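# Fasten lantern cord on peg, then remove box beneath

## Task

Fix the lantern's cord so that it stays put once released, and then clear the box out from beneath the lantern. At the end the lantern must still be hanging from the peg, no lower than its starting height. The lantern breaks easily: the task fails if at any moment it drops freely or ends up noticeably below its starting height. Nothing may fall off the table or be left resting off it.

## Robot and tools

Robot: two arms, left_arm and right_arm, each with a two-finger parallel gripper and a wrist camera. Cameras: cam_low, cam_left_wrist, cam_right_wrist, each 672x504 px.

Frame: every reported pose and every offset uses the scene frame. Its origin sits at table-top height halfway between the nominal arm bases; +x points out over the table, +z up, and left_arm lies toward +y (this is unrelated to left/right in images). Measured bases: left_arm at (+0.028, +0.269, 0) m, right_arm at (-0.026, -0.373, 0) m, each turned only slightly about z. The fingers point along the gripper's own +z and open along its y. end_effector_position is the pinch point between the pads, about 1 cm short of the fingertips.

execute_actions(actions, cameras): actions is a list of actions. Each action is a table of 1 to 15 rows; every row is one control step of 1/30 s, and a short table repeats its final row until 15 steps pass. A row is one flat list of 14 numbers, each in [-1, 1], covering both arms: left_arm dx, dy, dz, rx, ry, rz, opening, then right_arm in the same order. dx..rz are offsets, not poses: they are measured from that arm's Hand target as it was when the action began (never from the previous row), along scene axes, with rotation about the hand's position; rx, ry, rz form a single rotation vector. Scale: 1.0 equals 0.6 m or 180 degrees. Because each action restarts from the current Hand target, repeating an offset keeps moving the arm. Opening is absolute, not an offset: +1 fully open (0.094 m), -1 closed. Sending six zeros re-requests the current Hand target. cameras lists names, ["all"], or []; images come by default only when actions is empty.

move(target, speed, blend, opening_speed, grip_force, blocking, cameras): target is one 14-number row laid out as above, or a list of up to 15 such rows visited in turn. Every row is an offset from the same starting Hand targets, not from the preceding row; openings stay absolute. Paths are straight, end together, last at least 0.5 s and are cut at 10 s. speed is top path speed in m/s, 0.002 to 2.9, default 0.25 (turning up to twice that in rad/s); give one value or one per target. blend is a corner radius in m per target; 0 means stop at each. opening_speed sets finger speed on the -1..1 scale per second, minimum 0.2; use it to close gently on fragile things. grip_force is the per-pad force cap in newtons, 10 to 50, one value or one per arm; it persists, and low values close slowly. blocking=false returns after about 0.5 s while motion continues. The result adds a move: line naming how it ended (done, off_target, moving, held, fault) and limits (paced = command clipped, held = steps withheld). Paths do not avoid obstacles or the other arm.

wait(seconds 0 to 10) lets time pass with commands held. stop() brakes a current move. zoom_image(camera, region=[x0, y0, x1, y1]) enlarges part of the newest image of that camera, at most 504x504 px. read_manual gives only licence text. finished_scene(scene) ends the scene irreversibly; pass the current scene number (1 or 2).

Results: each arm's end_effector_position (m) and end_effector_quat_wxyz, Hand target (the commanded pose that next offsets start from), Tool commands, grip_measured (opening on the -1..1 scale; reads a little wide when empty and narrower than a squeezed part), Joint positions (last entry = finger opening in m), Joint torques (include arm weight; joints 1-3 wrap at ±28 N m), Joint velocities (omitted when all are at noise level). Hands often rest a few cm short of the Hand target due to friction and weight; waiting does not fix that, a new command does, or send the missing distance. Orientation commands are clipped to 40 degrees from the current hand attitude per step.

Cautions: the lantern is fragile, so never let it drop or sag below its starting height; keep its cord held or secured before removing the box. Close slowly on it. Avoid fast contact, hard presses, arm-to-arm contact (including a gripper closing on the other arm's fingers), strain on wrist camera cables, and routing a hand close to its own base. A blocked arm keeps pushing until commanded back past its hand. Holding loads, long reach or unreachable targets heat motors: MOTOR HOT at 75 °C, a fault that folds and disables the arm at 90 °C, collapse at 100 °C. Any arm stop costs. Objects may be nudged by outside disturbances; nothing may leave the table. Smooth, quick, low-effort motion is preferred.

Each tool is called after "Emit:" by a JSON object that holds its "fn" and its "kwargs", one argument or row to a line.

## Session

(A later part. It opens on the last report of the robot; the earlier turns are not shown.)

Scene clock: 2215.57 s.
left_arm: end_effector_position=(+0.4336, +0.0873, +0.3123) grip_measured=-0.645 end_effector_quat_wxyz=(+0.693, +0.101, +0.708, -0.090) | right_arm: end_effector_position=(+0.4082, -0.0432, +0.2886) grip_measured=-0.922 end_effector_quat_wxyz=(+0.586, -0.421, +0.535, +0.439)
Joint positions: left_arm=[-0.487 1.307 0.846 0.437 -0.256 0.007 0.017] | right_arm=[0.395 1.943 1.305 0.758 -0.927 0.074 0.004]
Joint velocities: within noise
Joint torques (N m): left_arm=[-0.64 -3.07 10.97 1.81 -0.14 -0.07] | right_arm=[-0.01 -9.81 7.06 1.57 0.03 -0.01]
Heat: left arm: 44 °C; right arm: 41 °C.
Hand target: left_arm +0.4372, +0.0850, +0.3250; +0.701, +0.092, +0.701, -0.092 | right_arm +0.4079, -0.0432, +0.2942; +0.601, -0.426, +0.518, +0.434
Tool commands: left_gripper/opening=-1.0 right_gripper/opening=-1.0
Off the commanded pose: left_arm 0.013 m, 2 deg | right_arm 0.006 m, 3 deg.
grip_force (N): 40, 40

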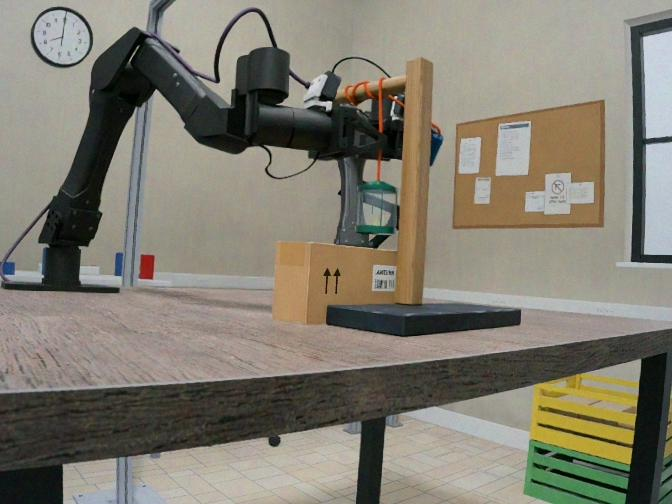

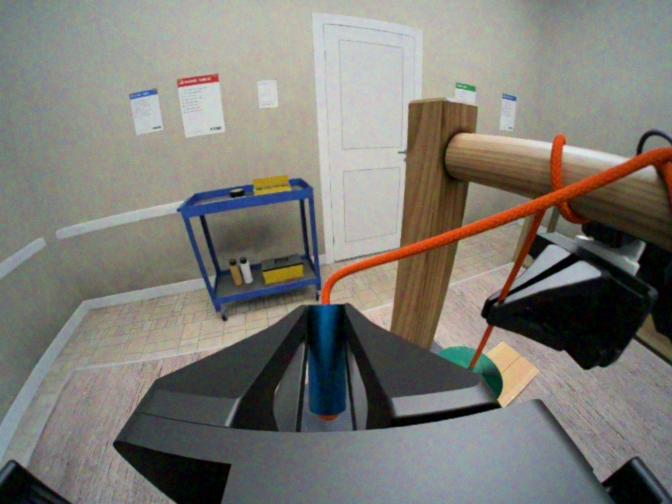

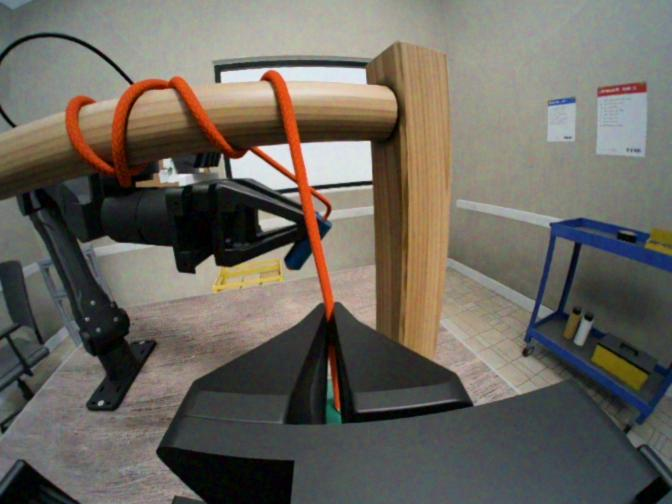

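Emit:
{"fn": "zoom_image", "kwargs": {
  "camera": "cam_low",
  "region": [280, 40, 500, 290]
}}

Emit:
{"fn": "zoom_image", "kwargs": {
  "camera": "cam_right_wrist",
  "region": [0, 40, 400, 300]
}}

Scaled by 2.016 from the camera's 672x504 image, which has a finer 960x720 frame.

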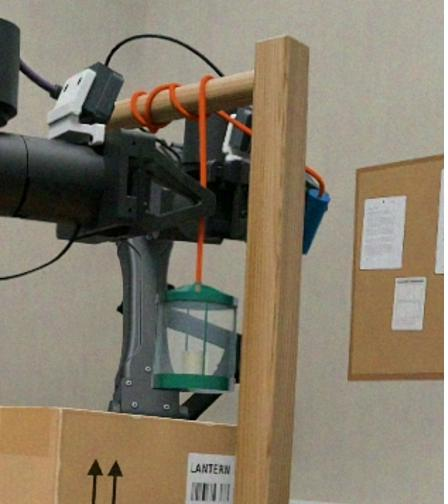

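Scaled by 1.260 from the camera's 672x504 image, which has a finer 960x720 frame.

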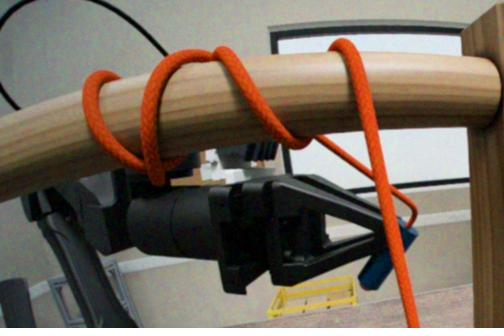

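Emit:
{"fn": "move", "kwargs": {
  "target": [0,0,0,0,0,0,-1,0,0,-0.0133,0,0,0,-1],
  "speed": 0.05,
  "cameras": ["cam_low", "cam_right_wrist"]
}}

Emit:
{"fn": "zoom_image", "kwargs": {
  "camera": "cam_low",
  "region": [280, 40, 500, 290]
}}

Scene clock: 2233.67 s.
left_arm: end_effector_position=(+0.4336, +0.0873, +0.3123) grip_measured=-0.645 end_effector_quat_wxyz=(+0.693, +0.101, +0.708, -0.090) | right_arm: end_effector_position=(+0.4075, -0.0434, +0.2869) grip_measured=-0.922 end_effector_quat_wxyz=(+0.593, -0.424, +0.527, +0.437)
Joint positions: left_arm=[-0.487 1.307 0.846 0.437 -0.256 0.007 0.017] | right_arm=[0.395 1.951 1.292 0.803 -0.927 0.074 0.004]
Joint torques (N m): left_arm=[-0.64 -2.97 10.97 1.83 -0.12 -0.09] | right_arm=[-0.01 -9.48 6.71 1.43 0.04 0]
Heat: left arm: 44 °C; right arm: 41 °C.
Hand target: left_arm +0.4372, +0.0850, +0.3250; +0.701, +0.092, +0.701, -0.092 | right_arm +0.4079, -0.0432, +0.2862; +0.601, -0.426, +0.519, +0.434
Off the commanded pose: left_arm 0.013 m, 2 deg | right_arm 0.001 m, 1 deg.
grip_force (N): 40, 40
move: off_target (left_arm)
Images, in order (width x height): cam_low 672x504, cam_right_wrist 672x504.

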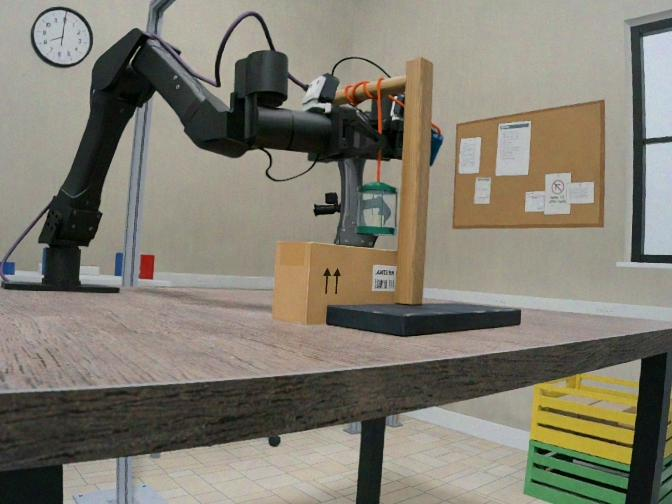

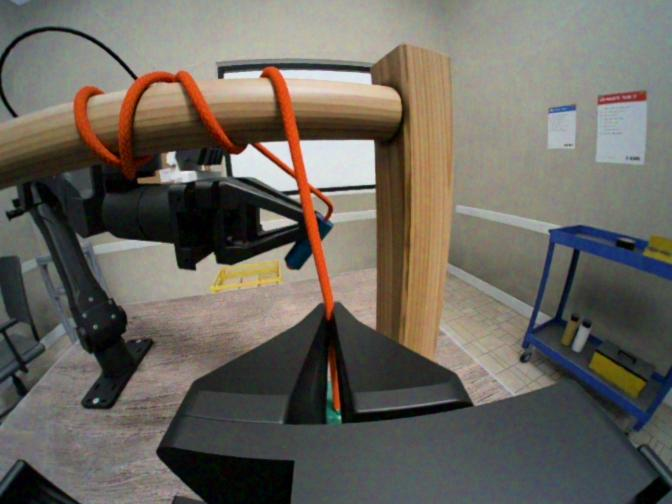

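Scaled by 2.016 from the camera's 672x504 image, which has a finer 960x720 frame.

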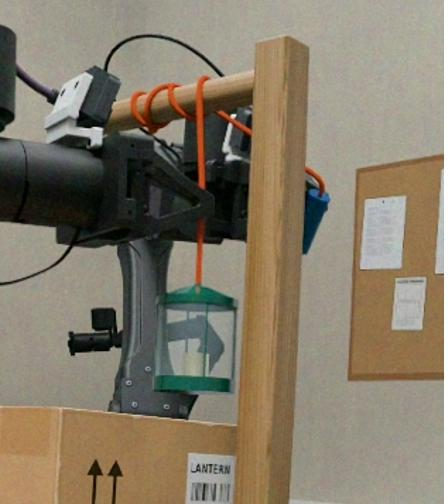

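Emit:
{"fn": "move", "kwargs": {
  "target": [0,0,0,0,0,0,-1,0,0,-0.0167,0,0,0,-1],
  "speed": 0.05,
  "cameras": ["cam_low", "cam_right_wrist"]
}}

Emit:
{"fn": "zoom_image", "kwargs": {
  "camera": "cam_low",
  "region": [280, 40, 500, 290]
}}

Scene clock: 2241.93 s.
left_arm: end_effector_position=(+0.4336, +0.0873, +0.3123) grip_measured=-0.645 end_effector_quat_wxyz=(+0.693, +0.101, +0.708, -0.090) | right_arm: end_effector_position=(+0.4061, -0.0437, +0.2850) grip_measured=-0.922 end_effector_quat_wxyz=(+0.603, -0.427, +0.515, +0.435)
Joint positions: left_arm=[-0.487 1.307 0.846 0.437 -0.256 0.007 0.017] | right_arm=[0.395 1.962 1.276 0.861 -0.929 0.074 0.004]
Joint torques (N m): left_arm=[-0.62 -3.06 10.92 1.82 -0.13 -0.07] | right_arm=[-0.01 -8.99 6.27 1.23 0.07 0.01]
Heat: left arm: 45 °C; right arm: 41 °C.
Hand target: left_arm +0.4372, +0.0850, +0.3250; +0.701, +0.092, +0.701, -0.092 | right_arm +0.4079, -0.0433, +0.2762; +0.601, -0.426, +0.518, +0.434
Off the commanded pose: left_arm 0.013 m, 2 deg | right_arm 0.009 m, 0 deg.
grip_force (N): 40, 40
move: off_target (left_arm)
Images, in order (width x height): cam_low 672x504, cam_right_wrist 672x504.

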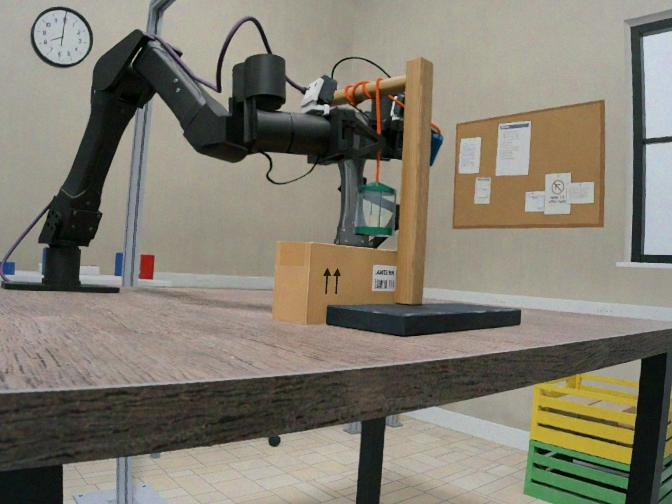

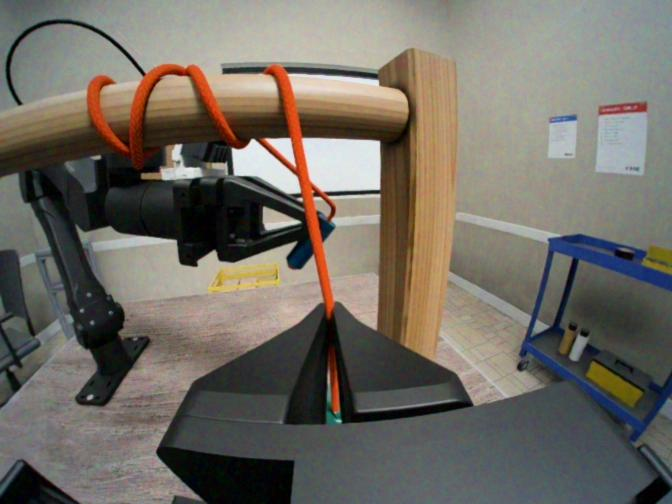

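Scaled by 2.016 from the camera's 672x504 image, which has a finer 960x720 frame.

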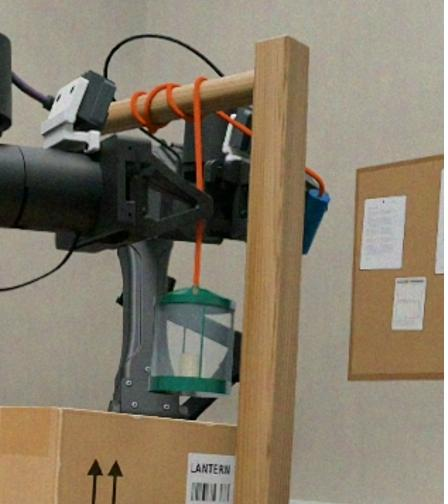

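Emit:
{"fn": "wait", "kwargs": {
  "seconds": 8
}}

Scene clock: 2255.83 s.
left_arm: end_effector_position=(+0.4336, +0.0873, +0.3123) grip_measured=-0.645 end_effector_quat_wxyz=(+0.693, +0.101, +0.708, -0.090) | right_arm: end_effector_position=(+0.4061, -0.0437, +0.2851) grip_measured=-0.922 end_effector_quat_wxyz=(+0.603, -0.427, +0.515, +0.435)
Joint positions: left_arm=[-0.487 1.307 0.846 0.437 -0.256 0.007 0.017] | right_arm=[0.395 1.962 1.276 0.861 -0.929 0.074 0.004]
Joint torques (N m): left_arm=[-0.64 -3 10.99 1.83 -0.14 -0.06] | right_arm=[-0.01 -8.99 6.27 1.23 0.07 0.01]
Heat: left arm: 45 °C; right arm: 40 °C.
Hand target: left_arm +0.4372, +0.0850, +0.3250; +0.701, +0.092, +0.701, -0.092 | right_arm +0.4079, -0.0433, +0.2763; +0.601, -0.426, +0.518, +0.434
Tool commands: left_gripper/opening=-1.0 right_gripper/opening=-1.0
Off the commanded pose: left_arm 0.013 m, 2 deg | right_arm 0.009 m, 0 deg.
grip_force (N): 40, 40
wait: 8.00 s; at rest from the start

Emit:
{"fn": "execute_actions", "kwargs": {
  "actions": [],
  "cameras": ["cam_left_wrist", "cam_right_wrist"]
}}

Emit:
{"fn": "zoom_image", "kwargs": {
  "camera": "cam_left_wrist",
  "region": [400, 90, 672, 390]
}}

Emit:
{"fn": "zoom_image", "kwargs": {
  "camera": "cam_right_wrist",
  "region": [60, 40, 420, 300]
}}

Scene clock: 2283.27 s.
left_arm: end_effector_position=(+0.4336, +0.0873, +0.3123) grip_measured=-0.645 end_effector_quat_wxyz=(+0.693, +0.101, +0.708, -0.090) | right_arm: end_effector_position=(+0.4061, -0.0437, +0.2851) grip_measured=-0.922 end_effector_quat_wxyz=(+0.603, -0.427, +0.515, +0.435)
Joint positions: left_arm=[-0.487 1.307 0.846 0.437 -0.256 0.007 0.017] | right_arm=[0.395 1.962 1.276 0.861 -0.929 0.074 0.004]
Joint velocities: within noise
Joint torques (N m): left_arm=[-0.58 -3.03 11 1.81 -0.15 -0.09] | right_arm=[-0.01 -8.99 6.27 1.23 0.08 0.01]
Heat: left arm: 45 °C; right arm: 40 °C.
Hand target: left_arm +0.4372, +0.0850, +0.3250; +0.701, +0.092, +0.701, -0.092 | right_arm +0.4079, -0.0433, +0.2763; +0.601, -0.426, +0.518, +0.434
Tool commands: left_gripper/opening=-1.0 right_gripper/opening=-1.0
Off the commanded pose: left_arm 0.013 m, 2 deg | right_arm 0.009 m, 0 deg.
grip_force (N): 40, 40
Images, in order (width x height): cam_left_wrist 672x504, cam_right_wrist 672x504.

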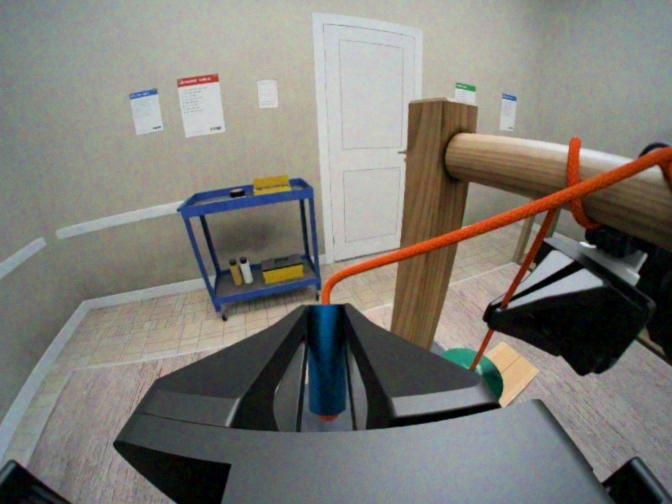

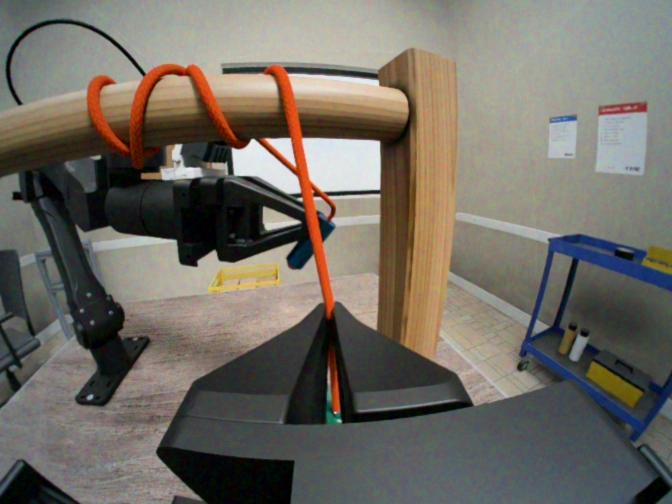

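Scaled by 1.680 from the camera's 672x504 image, which has a finer 960x720 frame.

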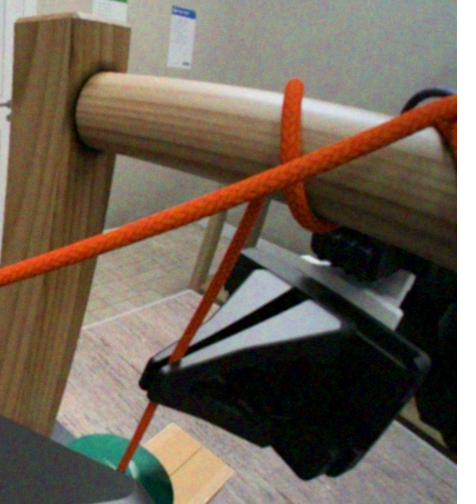

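Scaled by 1.400 from the camera's 672x504 image, which has a finer 960x720 frame.

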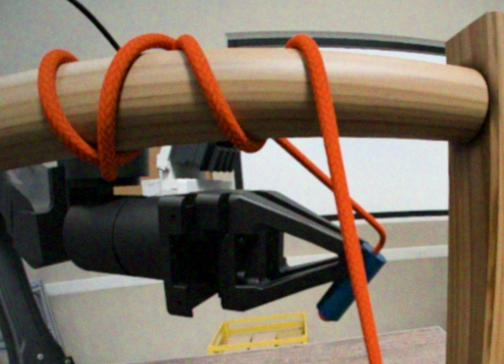

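Emit:
{"fn": "move", "kwargs": {
  "target": [-0.0537,-0.0167,-0.0333,0,0,0,-1,0,0,0,0,0,0,-1],
  "speed": 0.04,
  "cameras": ["cam_low", "cam_right_wrist"]
}}

Emit:
{"fn": "zoom_image", "kwargs": {
  "camera": "cam_low",
  "region": [280, 40, 500, 290]
}}

Scene clock: 2319.83 s.
left_arm: end_effector_position=(+0.4105, +0.0711, +0.2946) grip_measured=-0.645 end_effector_quat_wxyz=(+0.690, +0.104, +0.711, -0.087) | right_arm: end_effector_position=(+0.4069, -0.0434, +0.2789) grip_measured=-0.922 end_effector_quat_wxyz=(+0.598, -0.426, +0.520, +0.436)
Joint positions: left_arm=[-0.587 1.278 0.764 0.478 -0.355 0.007 0.017] | right_arm=[0.395 1.97 1.271 0.861 -0.929 0.074 0.004]
Joint torques (N m): left_arm=[-0.61 -5.6 7.01 2.01 -0.09 -0.07] | right_arm=[0.01 -9.63 6.69 1.24 0.07 0.01]
Heat: left arm: 45 °C; right arm: 40 °C.
Hand target: left_arm +0.4049, +0.0749, +0.3051; +0.701, +0.092, +0.701, -0.092 | right_arm +0.4079, -0.0433, +0.2763; +0.601, -0.426, +0.518, +0.434
Off the commanded pose: left_arm 0.012 m, 2 deg | right_arm 0.003 m, 0 deg.
grip_force (N): 40, 40
move: off_target (left_arm)
Images, in order (width x height): cam_low 672x504, cam_right_wrist 672x504.

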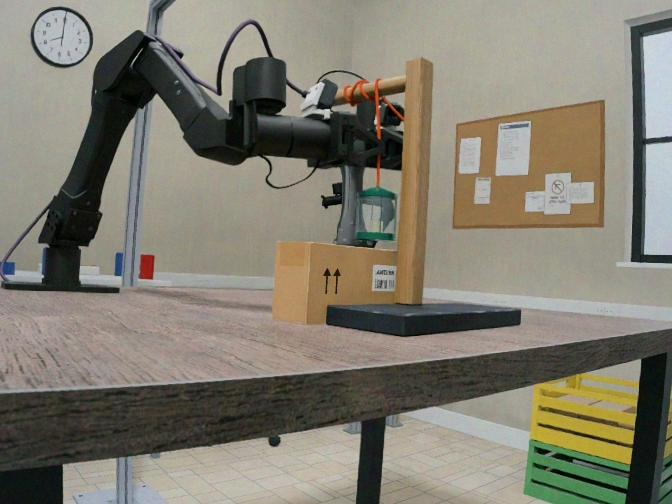

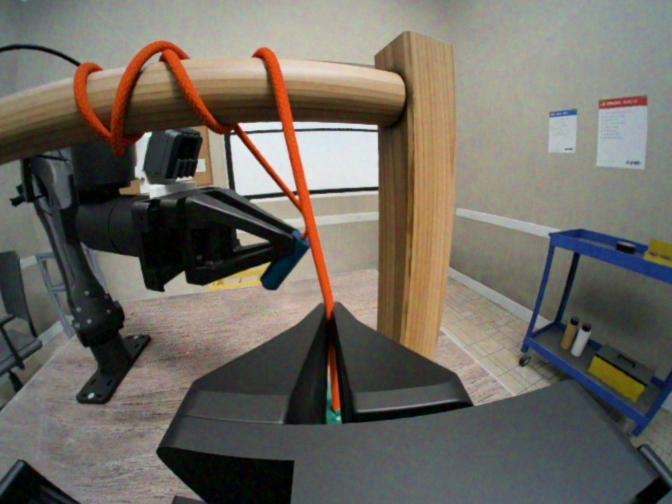

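Scaled by 2.016 from the camera's 672x504 image, which has a finer 960x720 frame.

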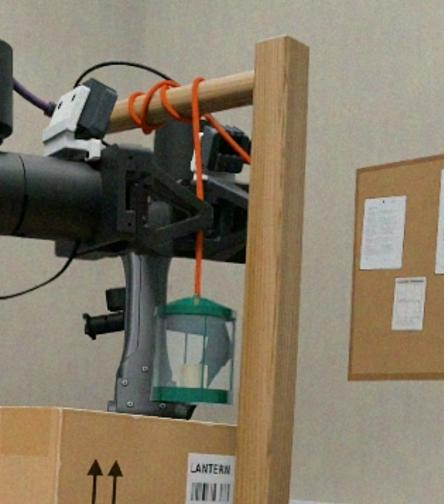

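Emit:
{"fn": "move", "kwargs": {
  "target": [-0.045,-0.045,-0.03,0,0,0,-1,0,0,0,0,0,0,-1],
  "speed": 0.04,
  "cameras": ["all"]
}}

Emit:
{"fn": "zoom_image", "kwargs": {
  "camera": "cam_low",
  "region": [280, 40, 500, 290]
}}

Scene clock: 2333.90 s.
left_arm: end_effector_position=(+0.3817, +0.0446, +0.2808) grip_measured=-0.645 end_effector_quat_wxyz=(+0.693, +0.103, +0.708, -0.088) | right_arm: end_effector_position=(+0.4078, -0.0431, +0.2753) grip_measured=-0.922 end_effector_quat_wxyz=(+0.595, -0.425, +0.524, +0.437)
Joint positions: left_arm=[-0.74 1.278 0.696 0.555 -0.508 0.006 0.017] | right_arm=[0.395 1.975 1.271 0.855 -0.929 0.074 0.004]
Joint torques (N m): left_arm=[-0.61 -4.75 6.84 1.89 -0.14 -0.08] | right_arm=[-0.01 -10.04 6.69 1.3 0.07 0.01]
Heat: left arm: 44 °C; right arm: 40 °C.
Hand target: left_arm +0.3780, +0.0481, +0.2870; +0.701, +0.092, +0.701, -0.091 | right_arm +0.4080, -0.0432, +0.2761; +0.601, -0.426, +0.519, +0.434
Off the commanded pose: left_arm 0.008 m, 2 deg | right_arm 0.001 m, 1 deg.
grip_force (N): 40, 40
move: done

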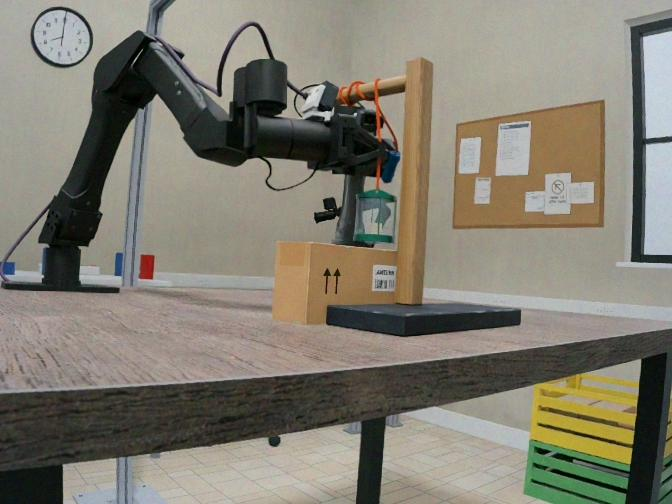

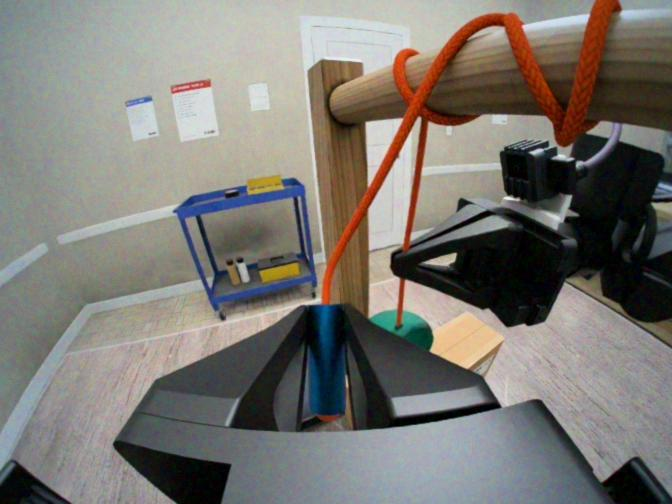

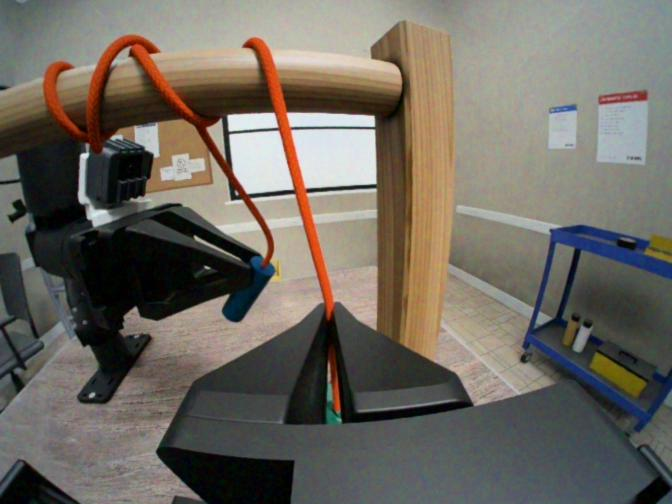

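Scaled by 2.016 from the camera's 672x504 image, which has a finer 960x720 frame.

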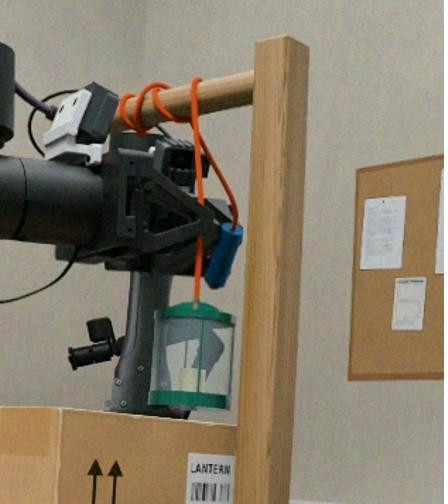

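Emit:
{"fn": "wait", "kwargs": {
  "seconds": 6
}}

Scene clock: 2347.53 s.
left_arm: end_effector_position=(+0.3817, +0.0447, +0.2808) grip_measured=-0.645 end_effector_quat_wxyz=(+0.693, +0.103, +0.708, -0.088) | right_arm: end_effector_position=(+0.4078, -0.0431, +0.2753) grip_measured=-0.922 end_effector_quat_wxyz=(+0.595, -0.425, +0.524, +0.437)
Joint positions: left_arm=[-0.74 1.278 0.696 0.555 -0.508 0.006 0.017] | right_arm=[0.395 1.975 1.271 0.855 -0.929 0.074 0.004]
Joint torques (N m): left_arm=[-0.61 -4.74 6.83 1.94 -0.14 -0.08] | right_arm=[-0.01 -10.03 6.69 1.3 0.06 0.01]
Heat: left arm: 45 °C; right arm: 40 °C.
Hand target: left_arm +0.3780, +0.0480, +0.2870; +0.701, +0.092, +0.701, -0.092 | right_arm +0.4080, -0.0432, +0.2761; +0.601, -0.426, +0.519, +0.434
Tool commands: left_gripper/opening=-1.0 right_gripper/opening=-1.0
Off the commanded pose: left_arm 0.008 m, 2 deg | right_arm 0.001 m, 1 deg.
grip_force (N): 40, 40
wait: 6.00 s; at rest from the start

Emit:
{"fn": "move", "kwargs": {
  "target": [
    [0.0533,0.02,0.0,0,0,0,-1,0,0,0.03,0,0,0,-1],
    [0.1,0.062,0.063,0,0,0,-1,0,0,0.0667,0,0,0,-1]
  ],
  "speed": 0.06,
  "blend": [0.02,0],
  "cameras": ["all"]
}}

Emit:
{"fn": "zoom_image", "kwargs": {
  "camera": "cam_low",
  "region": [280, 40, 500, 290]
}}

Scene clock: 2384.30 s.
left_arm: end_effector_position=(+0.4313, +0.0818, +0.3205) grip_measured=-0.645 end_effector_quat_wxyz=(+0.701, +0.100, +0.700, -0.096) | right_arm: end_effector_position=(+0.4109, -0.0414, +0.2734) grip_measured=-0.922 end_effector_quat_wxyz=(+0.570, -0.419, +0.549, +0.445)
Joint positions: left_arm=[-0.504 1.307 0.854 0.453 -0.265 0.006 0.017] | right_arm=[0.395 1.965 1.306 0.738 -0.933 0.074 0.004]
Joint torques (N m): left_arm=[0.96 -2.76 10.4 1.73 -0.08 -0.07] | right_arm=[-0.01 -14.69 10.51 1.12 0.07 0.03]
Heat: left arm: 46 °C; right arm: 40 °C.
Hand target: left_arm +0.4380, +0.0852, +0.3247; +0.701, +0.092, +0.702, -0.091 | right_arm +0.4079, -0.0432, +0.3163; +0.601, -0.426, +0.518, +0.434
Off the commanded pose: left_arm 0.009 m, 1 deg | right_arm 0.043 m, 5 deg.
grip_force (N): 40, 40
move: off_target (right_arm); blend cut to 0.017 m at target 1

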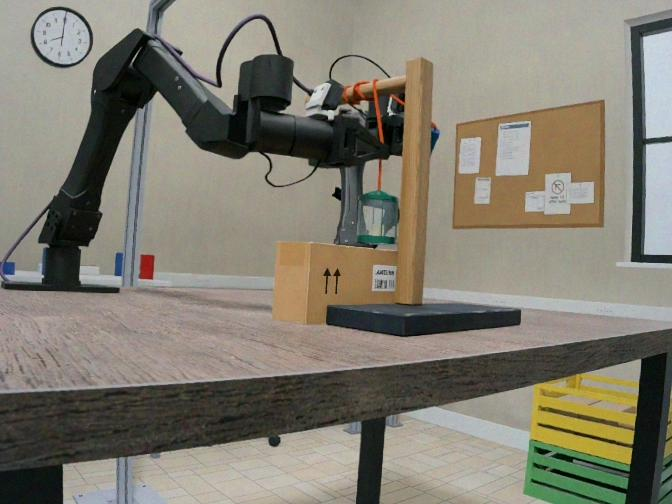

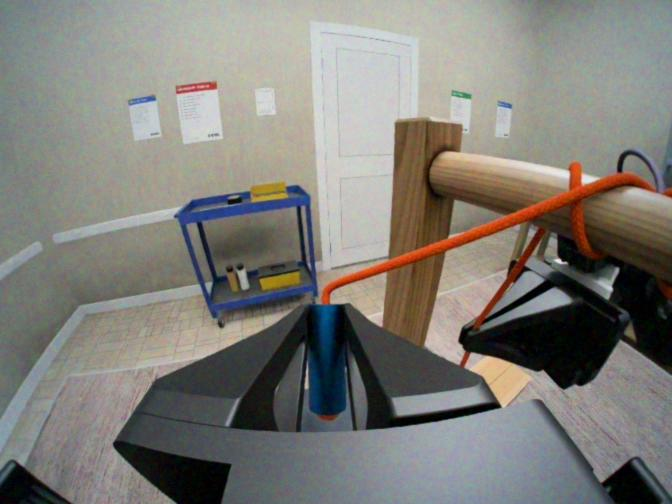

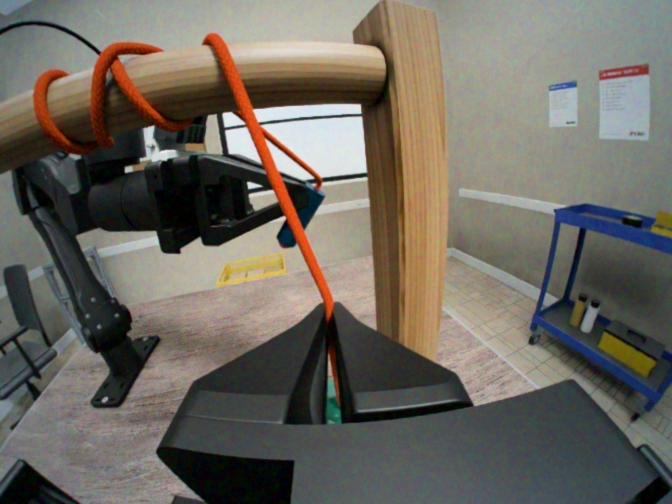

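Scaled by 2.016 from the camera's 672x504 image, which has a finer 960x720 frame.

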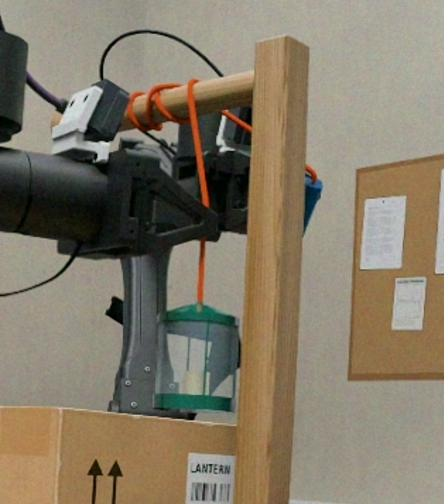

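Emit:
{"fn": "move", "kwargs": {
  "target": [0.0,0.0,0.0,0,0,0,-1,0,0,0.05,0,0,0,-1],
  "speed": 0.05,
  "cameras": ["cam_low", "cam_right_wrist"]
}}

Emit:
{"fn": "zoom_image", "kwargs": {
  "camera": "cam_low",
  "region": [280, 40, 500, 290]
}}

Scene clock: 2396.67 s.
left_arm: end_effector_position=(+0.4313, +0.0818, +0.3200) grip_measured=-0.645 end_effector_quat_wxyz=(+0.700, +0.100, +0.700, -0.096) | right_arm: end_effector_position=(+0.4133, -0.0405, +0.2880) grip_measured=-0.922 end_effector_quat_wxyz=(+0.553, -0.414, +0.566, +0.450)
Joint positions: left_arm=[-0.504 1.307 0.854 0.451 -0.265 0.006 0.017] | right_arm=[0.395 1.94 1.37 0.598 -0.932 0.074 0.004]
Joint torques (N m): left_arm=[1.01 -2.77 10.41 1.72 -0.05 -0.07] | right_arm=[-0.01 -15.57 11.48 1.42 0.04 0.02]
Heat: left arm: 44 °C; right arm: 41 °C.
Hand target: left_arm +0.4380, +0.0852, +0.3248; +0.701, +0.092, +0.701, -0.092 | right_arm +0.4080, -0.0432, +0.3461; +0.601, -0.426, +0.519, +0.434
Off the commanded pose: left_arm 0.009 m, 1 deg | right_arm 0.059 m, 8 deg.
grip_force (N): 40, 40
move: off_target (right_arm)
Images, in order (width x height): cam_low 672x504, cam_right_wrist 672x504.

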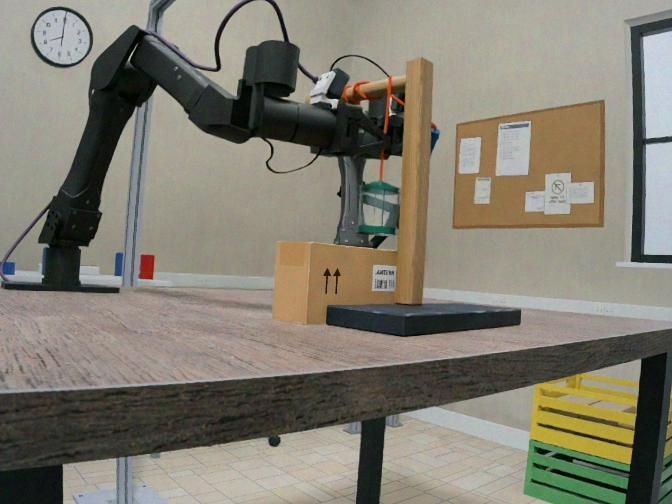

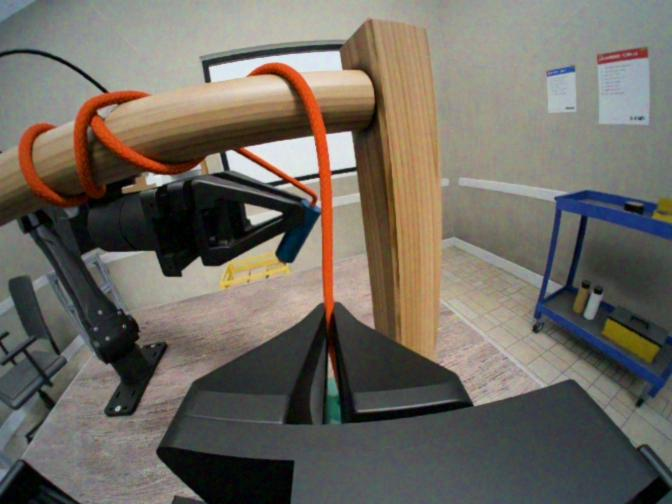

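Scaled by 2.016 from the camera's 672x504 image, which has a finer 960x720 frame.

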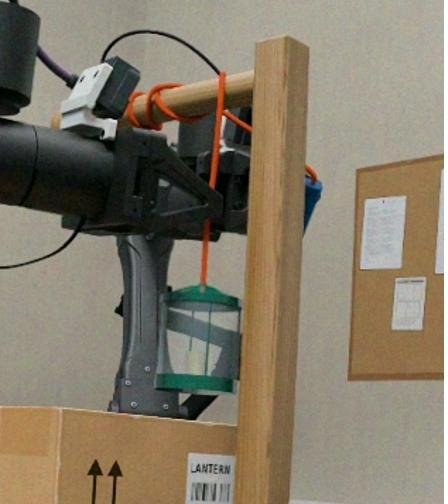

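Emit:
{"fn": "move", "kwargs": {
  "target": [0.0383,0.075,-0.008,0,0,0,-1,-0.01,0,0.0417,0,0,0,-1],
  "speed": 0.05,
  "cameras": ["all"]
}}

Emit:
{"fn": "zoom_image", "kwargs": {
  "camera": "cam_low",
  "region": [280, 40, 500, 290]
}}

Scene clock: 2403.60 s.
left_arm: end_effector_position=(+0.4456, +0.1065, +0.3307) grip_measured=-0.646 end_effector_quat_wxyz=(+0.710, +0.126, +0.681, -0.128) | right_arm: end_effector_position=(+0.4113, -0.0419, +0.3109) grip_measured=-0.922 end_effector_quat_wxyz=(+0.553, -0.411, +0.569, +0.449)
Joint positions: left_arm=[-0.343 1.307 0.854 0.494 -0.021 0.006 0.017] | right_arm=[0.395 1.903 1.417 0.508 -0.927 0.074 0.004]
Joint torques (N m): left_arm=[2.91 -2.36 9.01 1.56 -0.59 -0.04] | right_arm=[0.38 -15.5 11.88 1.43 0.04 0.02]
Heat: left arm: 43 °C; right arm: 41 °C.
Hand target: left_arm +0.4610, +0.1302, +0.3199; +0.701, +0.092, +0.701, -0.092 | right_arm +0.4020, -0.0432, +0.3713; +0.601, -0.426, +0.519, +0.434
Off the commanded pose: left_arm 0.030 m, 6 deg | right_arm 0.061 m, 8 deg.
grip_force (N): 40, 40
move: off_target (left_arm, right_arm)

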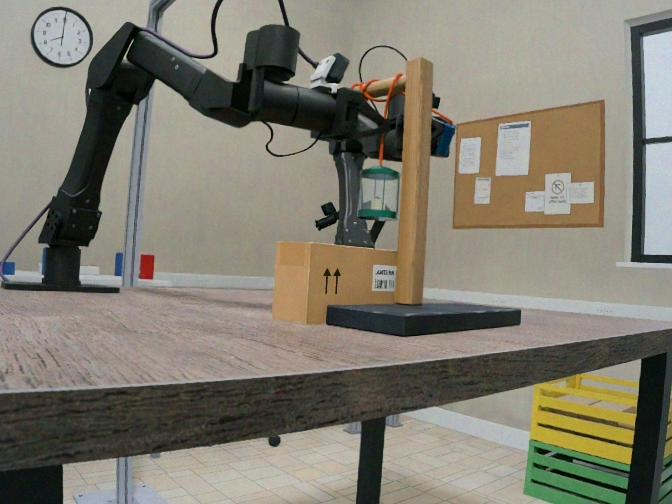

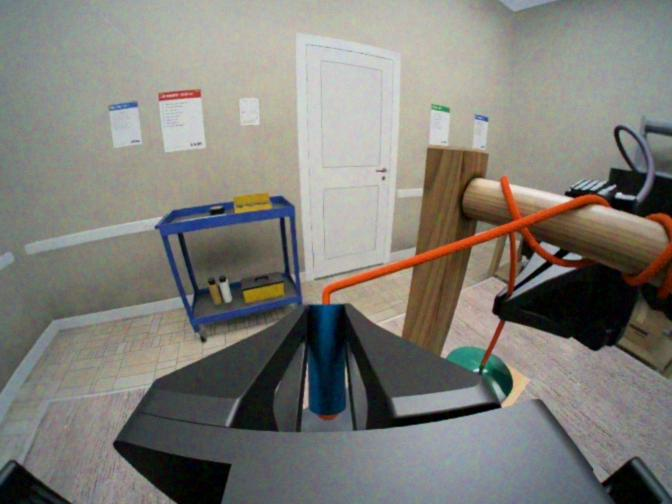

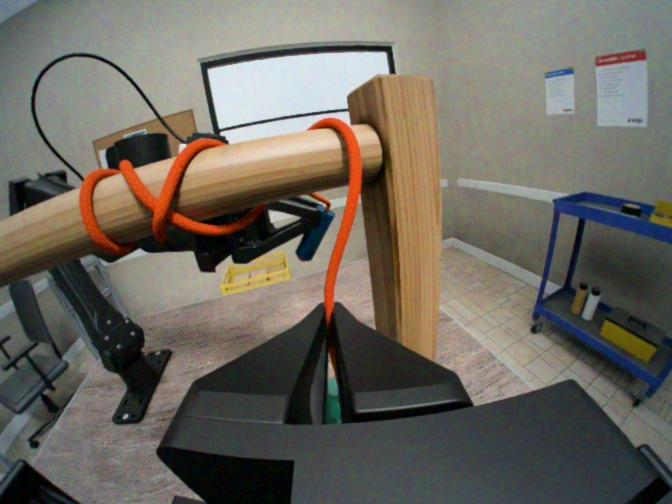

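Scaled by 2.016 from the camera's 672x504 image, which has a finer 960x720 frame.

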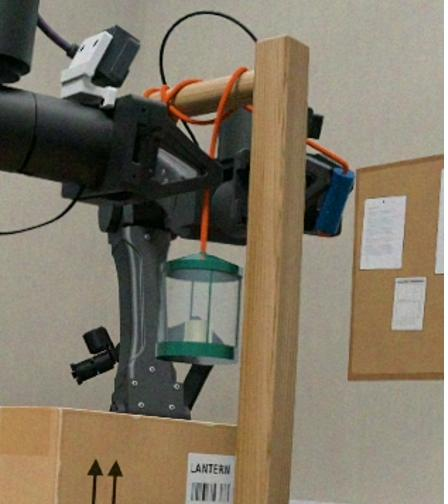

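Emit:
{"fn": "move", "kwargs": {
  "target": [0.05,0.075,0.0,0,0,0,-1,0,0,0.0,0,0,0,-1],
  "speed": 0.05,
  "cameras": ["all"]
}}

Emit:
{"fn": "zoom_image", "kwargs": {
  "camera": "cam_right_wrist",
  "region": [60, 60, 460, 320]
}}

Scene clock: 2430.77 s.
left_arm: end_effector_position=(+0.4522, +0.1164, +0.3423) grip_measured=-0.646 end_effector_quat_wxyz=(+0.714, +0.184, +0.651, -0.178) | right_arm: end_effector_position=(+0.4113, -0.0419, +0.3109) grip_measured=-0.922 end_effector_quat_wxyz=(+0.553, -0.411, +0.569, +0.449)
Joint positions: left_arm=[-0.197 1.338 0.88 0.545 0.282 0.006 0.017] | right_arm=[0.395 1.903 1.417 0.508 -0.927 0.074 0.004]
Joint torques (N m): left_arm=[6.15 -1.91 8.76 1.22 -1.57 -0.01] | right_arm=[0.39 -15.54 11.82 1.43 0.04 0.02]
Heat: left arm: 41 °C; right arm: 43 °C.
Hand target: left_arm +0.4909, +0.1751, +0.3201; +0.701, +0.092, +0.701, -0.092 | right_arm +0.4019, -0.0432, +0.3713; +0.601, -0.426, +0.518, +0.434
Off the commanded pose: left_arm 0.074 m, 16 deg | right_arm 0.061 m, 8 deg.
grip_force (N): 40, 40
move: off_target (left_arm, right_arm)

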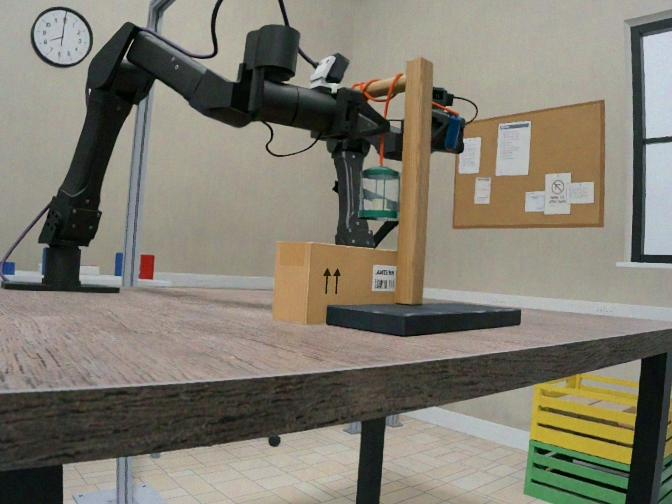

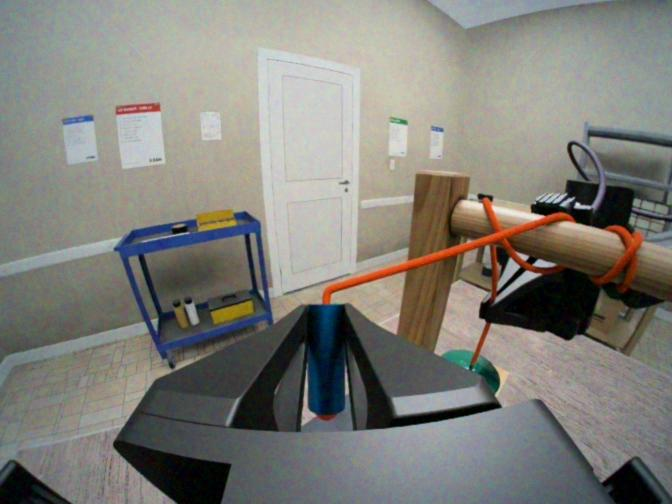

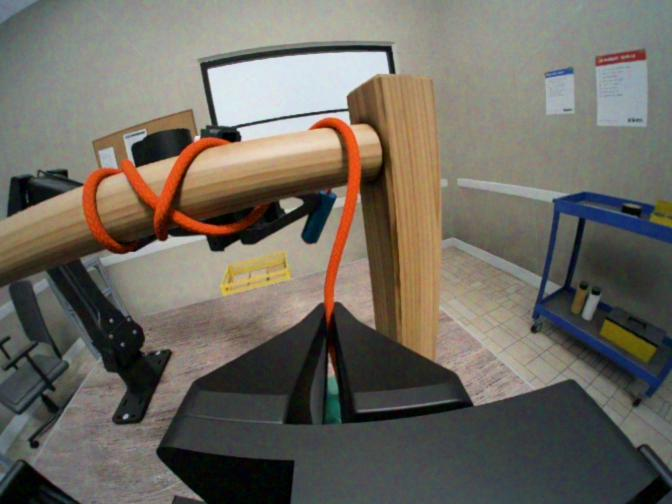

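Scaled by 1.260 from the camera's 672x504 image, which has a finer 960x720 frame.

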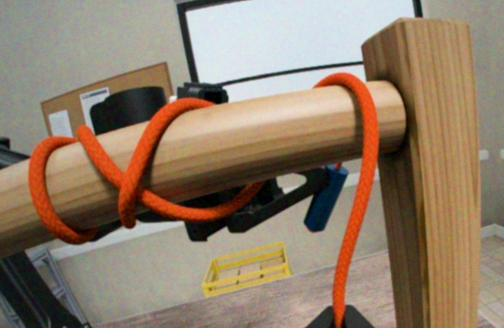

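Emit:
{"fn": "move", "kwargs": {
  "target": [0,0,0.0,0,0,0,-1,0.01,0,-0.06,0,0,0,-1],
  "speed": 0.05,
  "cameras": ["cam_low", "cam_right_wrist"]
}}

Emit:
{"fn": "zoom_image", "kwargs": {
  "camera": "cam_low",
  "region": [280, 40, 500, 290]
}}

Scene clock: 2456.30 s.
left_arm: end_effector_position=(+0.4522, +0.1164, +0.3423) grip_measured=-0.646 end_effector_quat_wxyz=(+0.714, +0.184, +0.651, -0.178) | right_arm: end_effector_position=(+0.4097, -0.0426, +0.3193) grip_measured=-0.922 end_effector_quat_wxyz=(+0.575, -0.418, +0.546, +0.442)
Joint positions: left_arm=[-0.197 1.338 0.88 0.545 0.282 0.006 0.017] | right_arm=[0.395 1.902 1.402 0.59 -0.927 0.073 0.004]
Joint torques (N m): left_arm=[6.15 -1.94 8.73 1.2 -1.6 -0.02] | right_arm=[-0.01 -10.62 7.71 1.71 0.01 -0.02]
Heat: left arm: 42 °C; right arm: 44 °C.
Hand target: left_arm +0.4910, +0.1752, +0.3201; +0.701, +0.092, +0.701, -0.092 | right_arm +0.4079, -0.0432, +0.3351; +0.601, -0.426, +0.519, +0.434
Off the commanded pose: left_arm 0.074 m, 16 deg | right_arm 0.016 m, 4 deg.
grip_force (N): 40, 40
move: off_target (left_arm, right_arm)
Images, in order (width x height): cam_low 672x504, cam_right_wrist 672x504.

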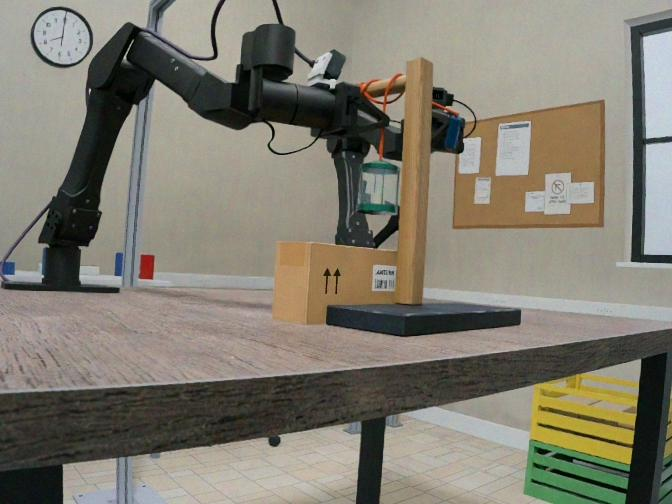

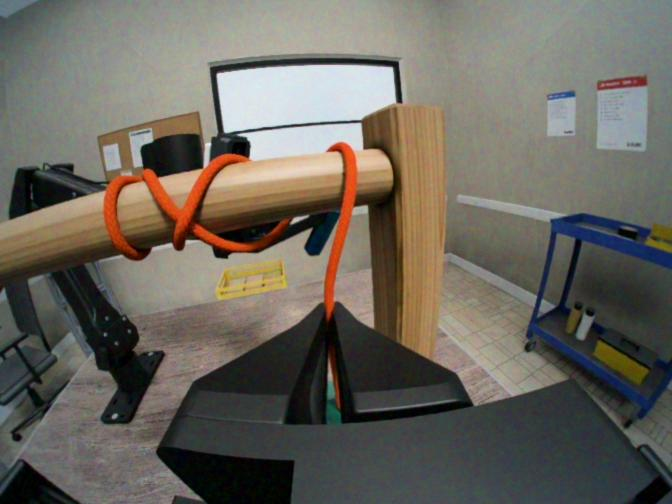

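Scaled by 2.016 from the camera's 672x504 image, which has a finer 960x720 frame.

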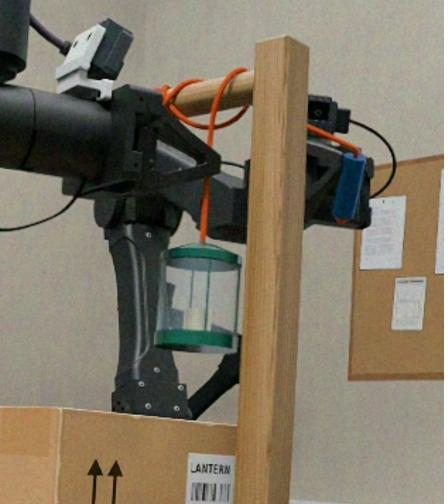

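Emit:
{"fn": "move", "kwargs": {
  "target": [0,0,0.0,0,0,0,-1,0.0,0,-0.05,0,0,0,-1],
  "speed": 0.05,
  "cameras": ["cam_low", "cam_right_wrist"]
}}

Emit:
{"fn": "zoom_image", "kwargs": {
  "camera": "cam_low",
  "region": [280, 40, 500, 290]
}}

Scene clock: 2490.07 s.
left_arm: end_effector_position=(+0.4522, +0.1164, +0.3423) grip_measured=-0.646 end_effector_quat_wxyz=(+0.714, +0.184, +0.651, -0.178) | right_arm: end_effector_position=(+0.4087, -0.0430, +0.2911) grip_measured=-0.922 end_effector_quat_wxyz=(+0.577, -0.419, +0.545, +0.442)
Joint positions: left_arm=[-0.197 1.338 0.88 0.545 0.282 0.006 0.017] | right_arm=[0.395 1.932 1.323 0.702 -0.927 0.072 0.004]
Joint torques (N m): left_arm=[6.24 -1.98 8.7 1.22 -1.6 -0.01] | right_arm=[-0.01 -10.36 7.62 1.71 0.01 0]
Heat: left arm: 42 °C; right arm: 40 °C.
Hand target: left_arm +0.4910, +0.1752, +0.3201; +0.701, +0.092, +0.701, -0.092 | right_arm +0.4079, -0.0433, +0.3053; +0.601, -0.426, +0.518, +0.434
Off the commanded pose: left_arm 0.074 m, 16 deg | right_arm 0.014 m, 4 deg.
grip_force (N): 40, 40
move: off_target (left_arm, right_arm)
Images, in order (width x height): cam_low 672x504, cam_right_wrist 672x504.

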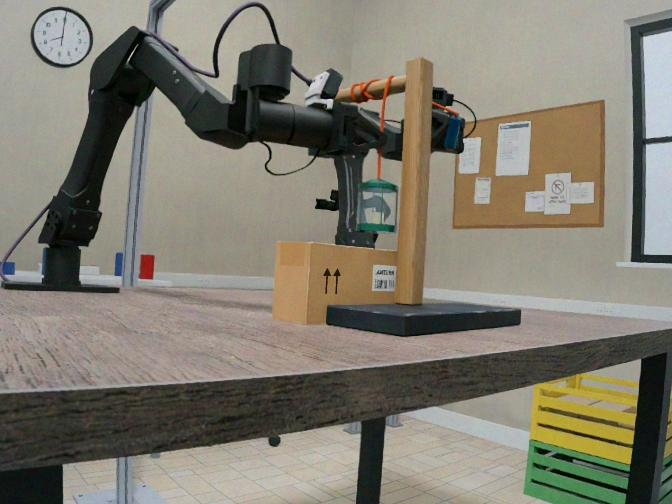

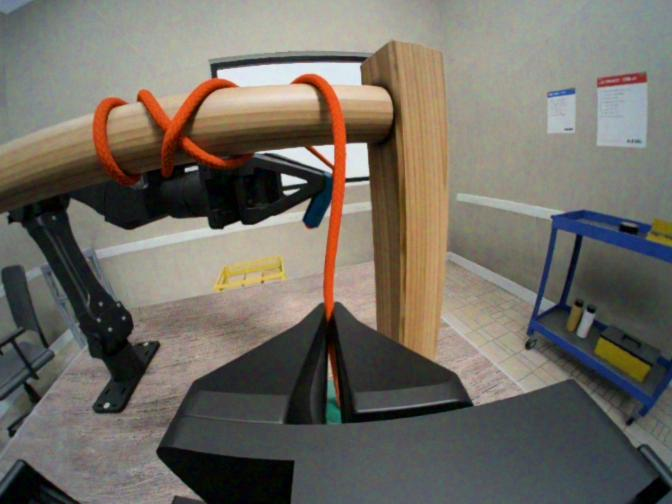

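Scaled by 2.016 from the camera's 672x504 image, which has a finer 960x720 frame.

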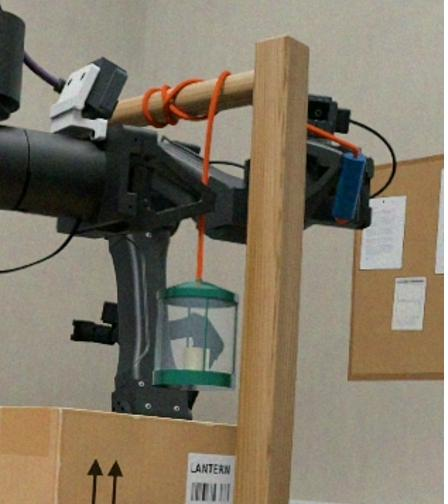

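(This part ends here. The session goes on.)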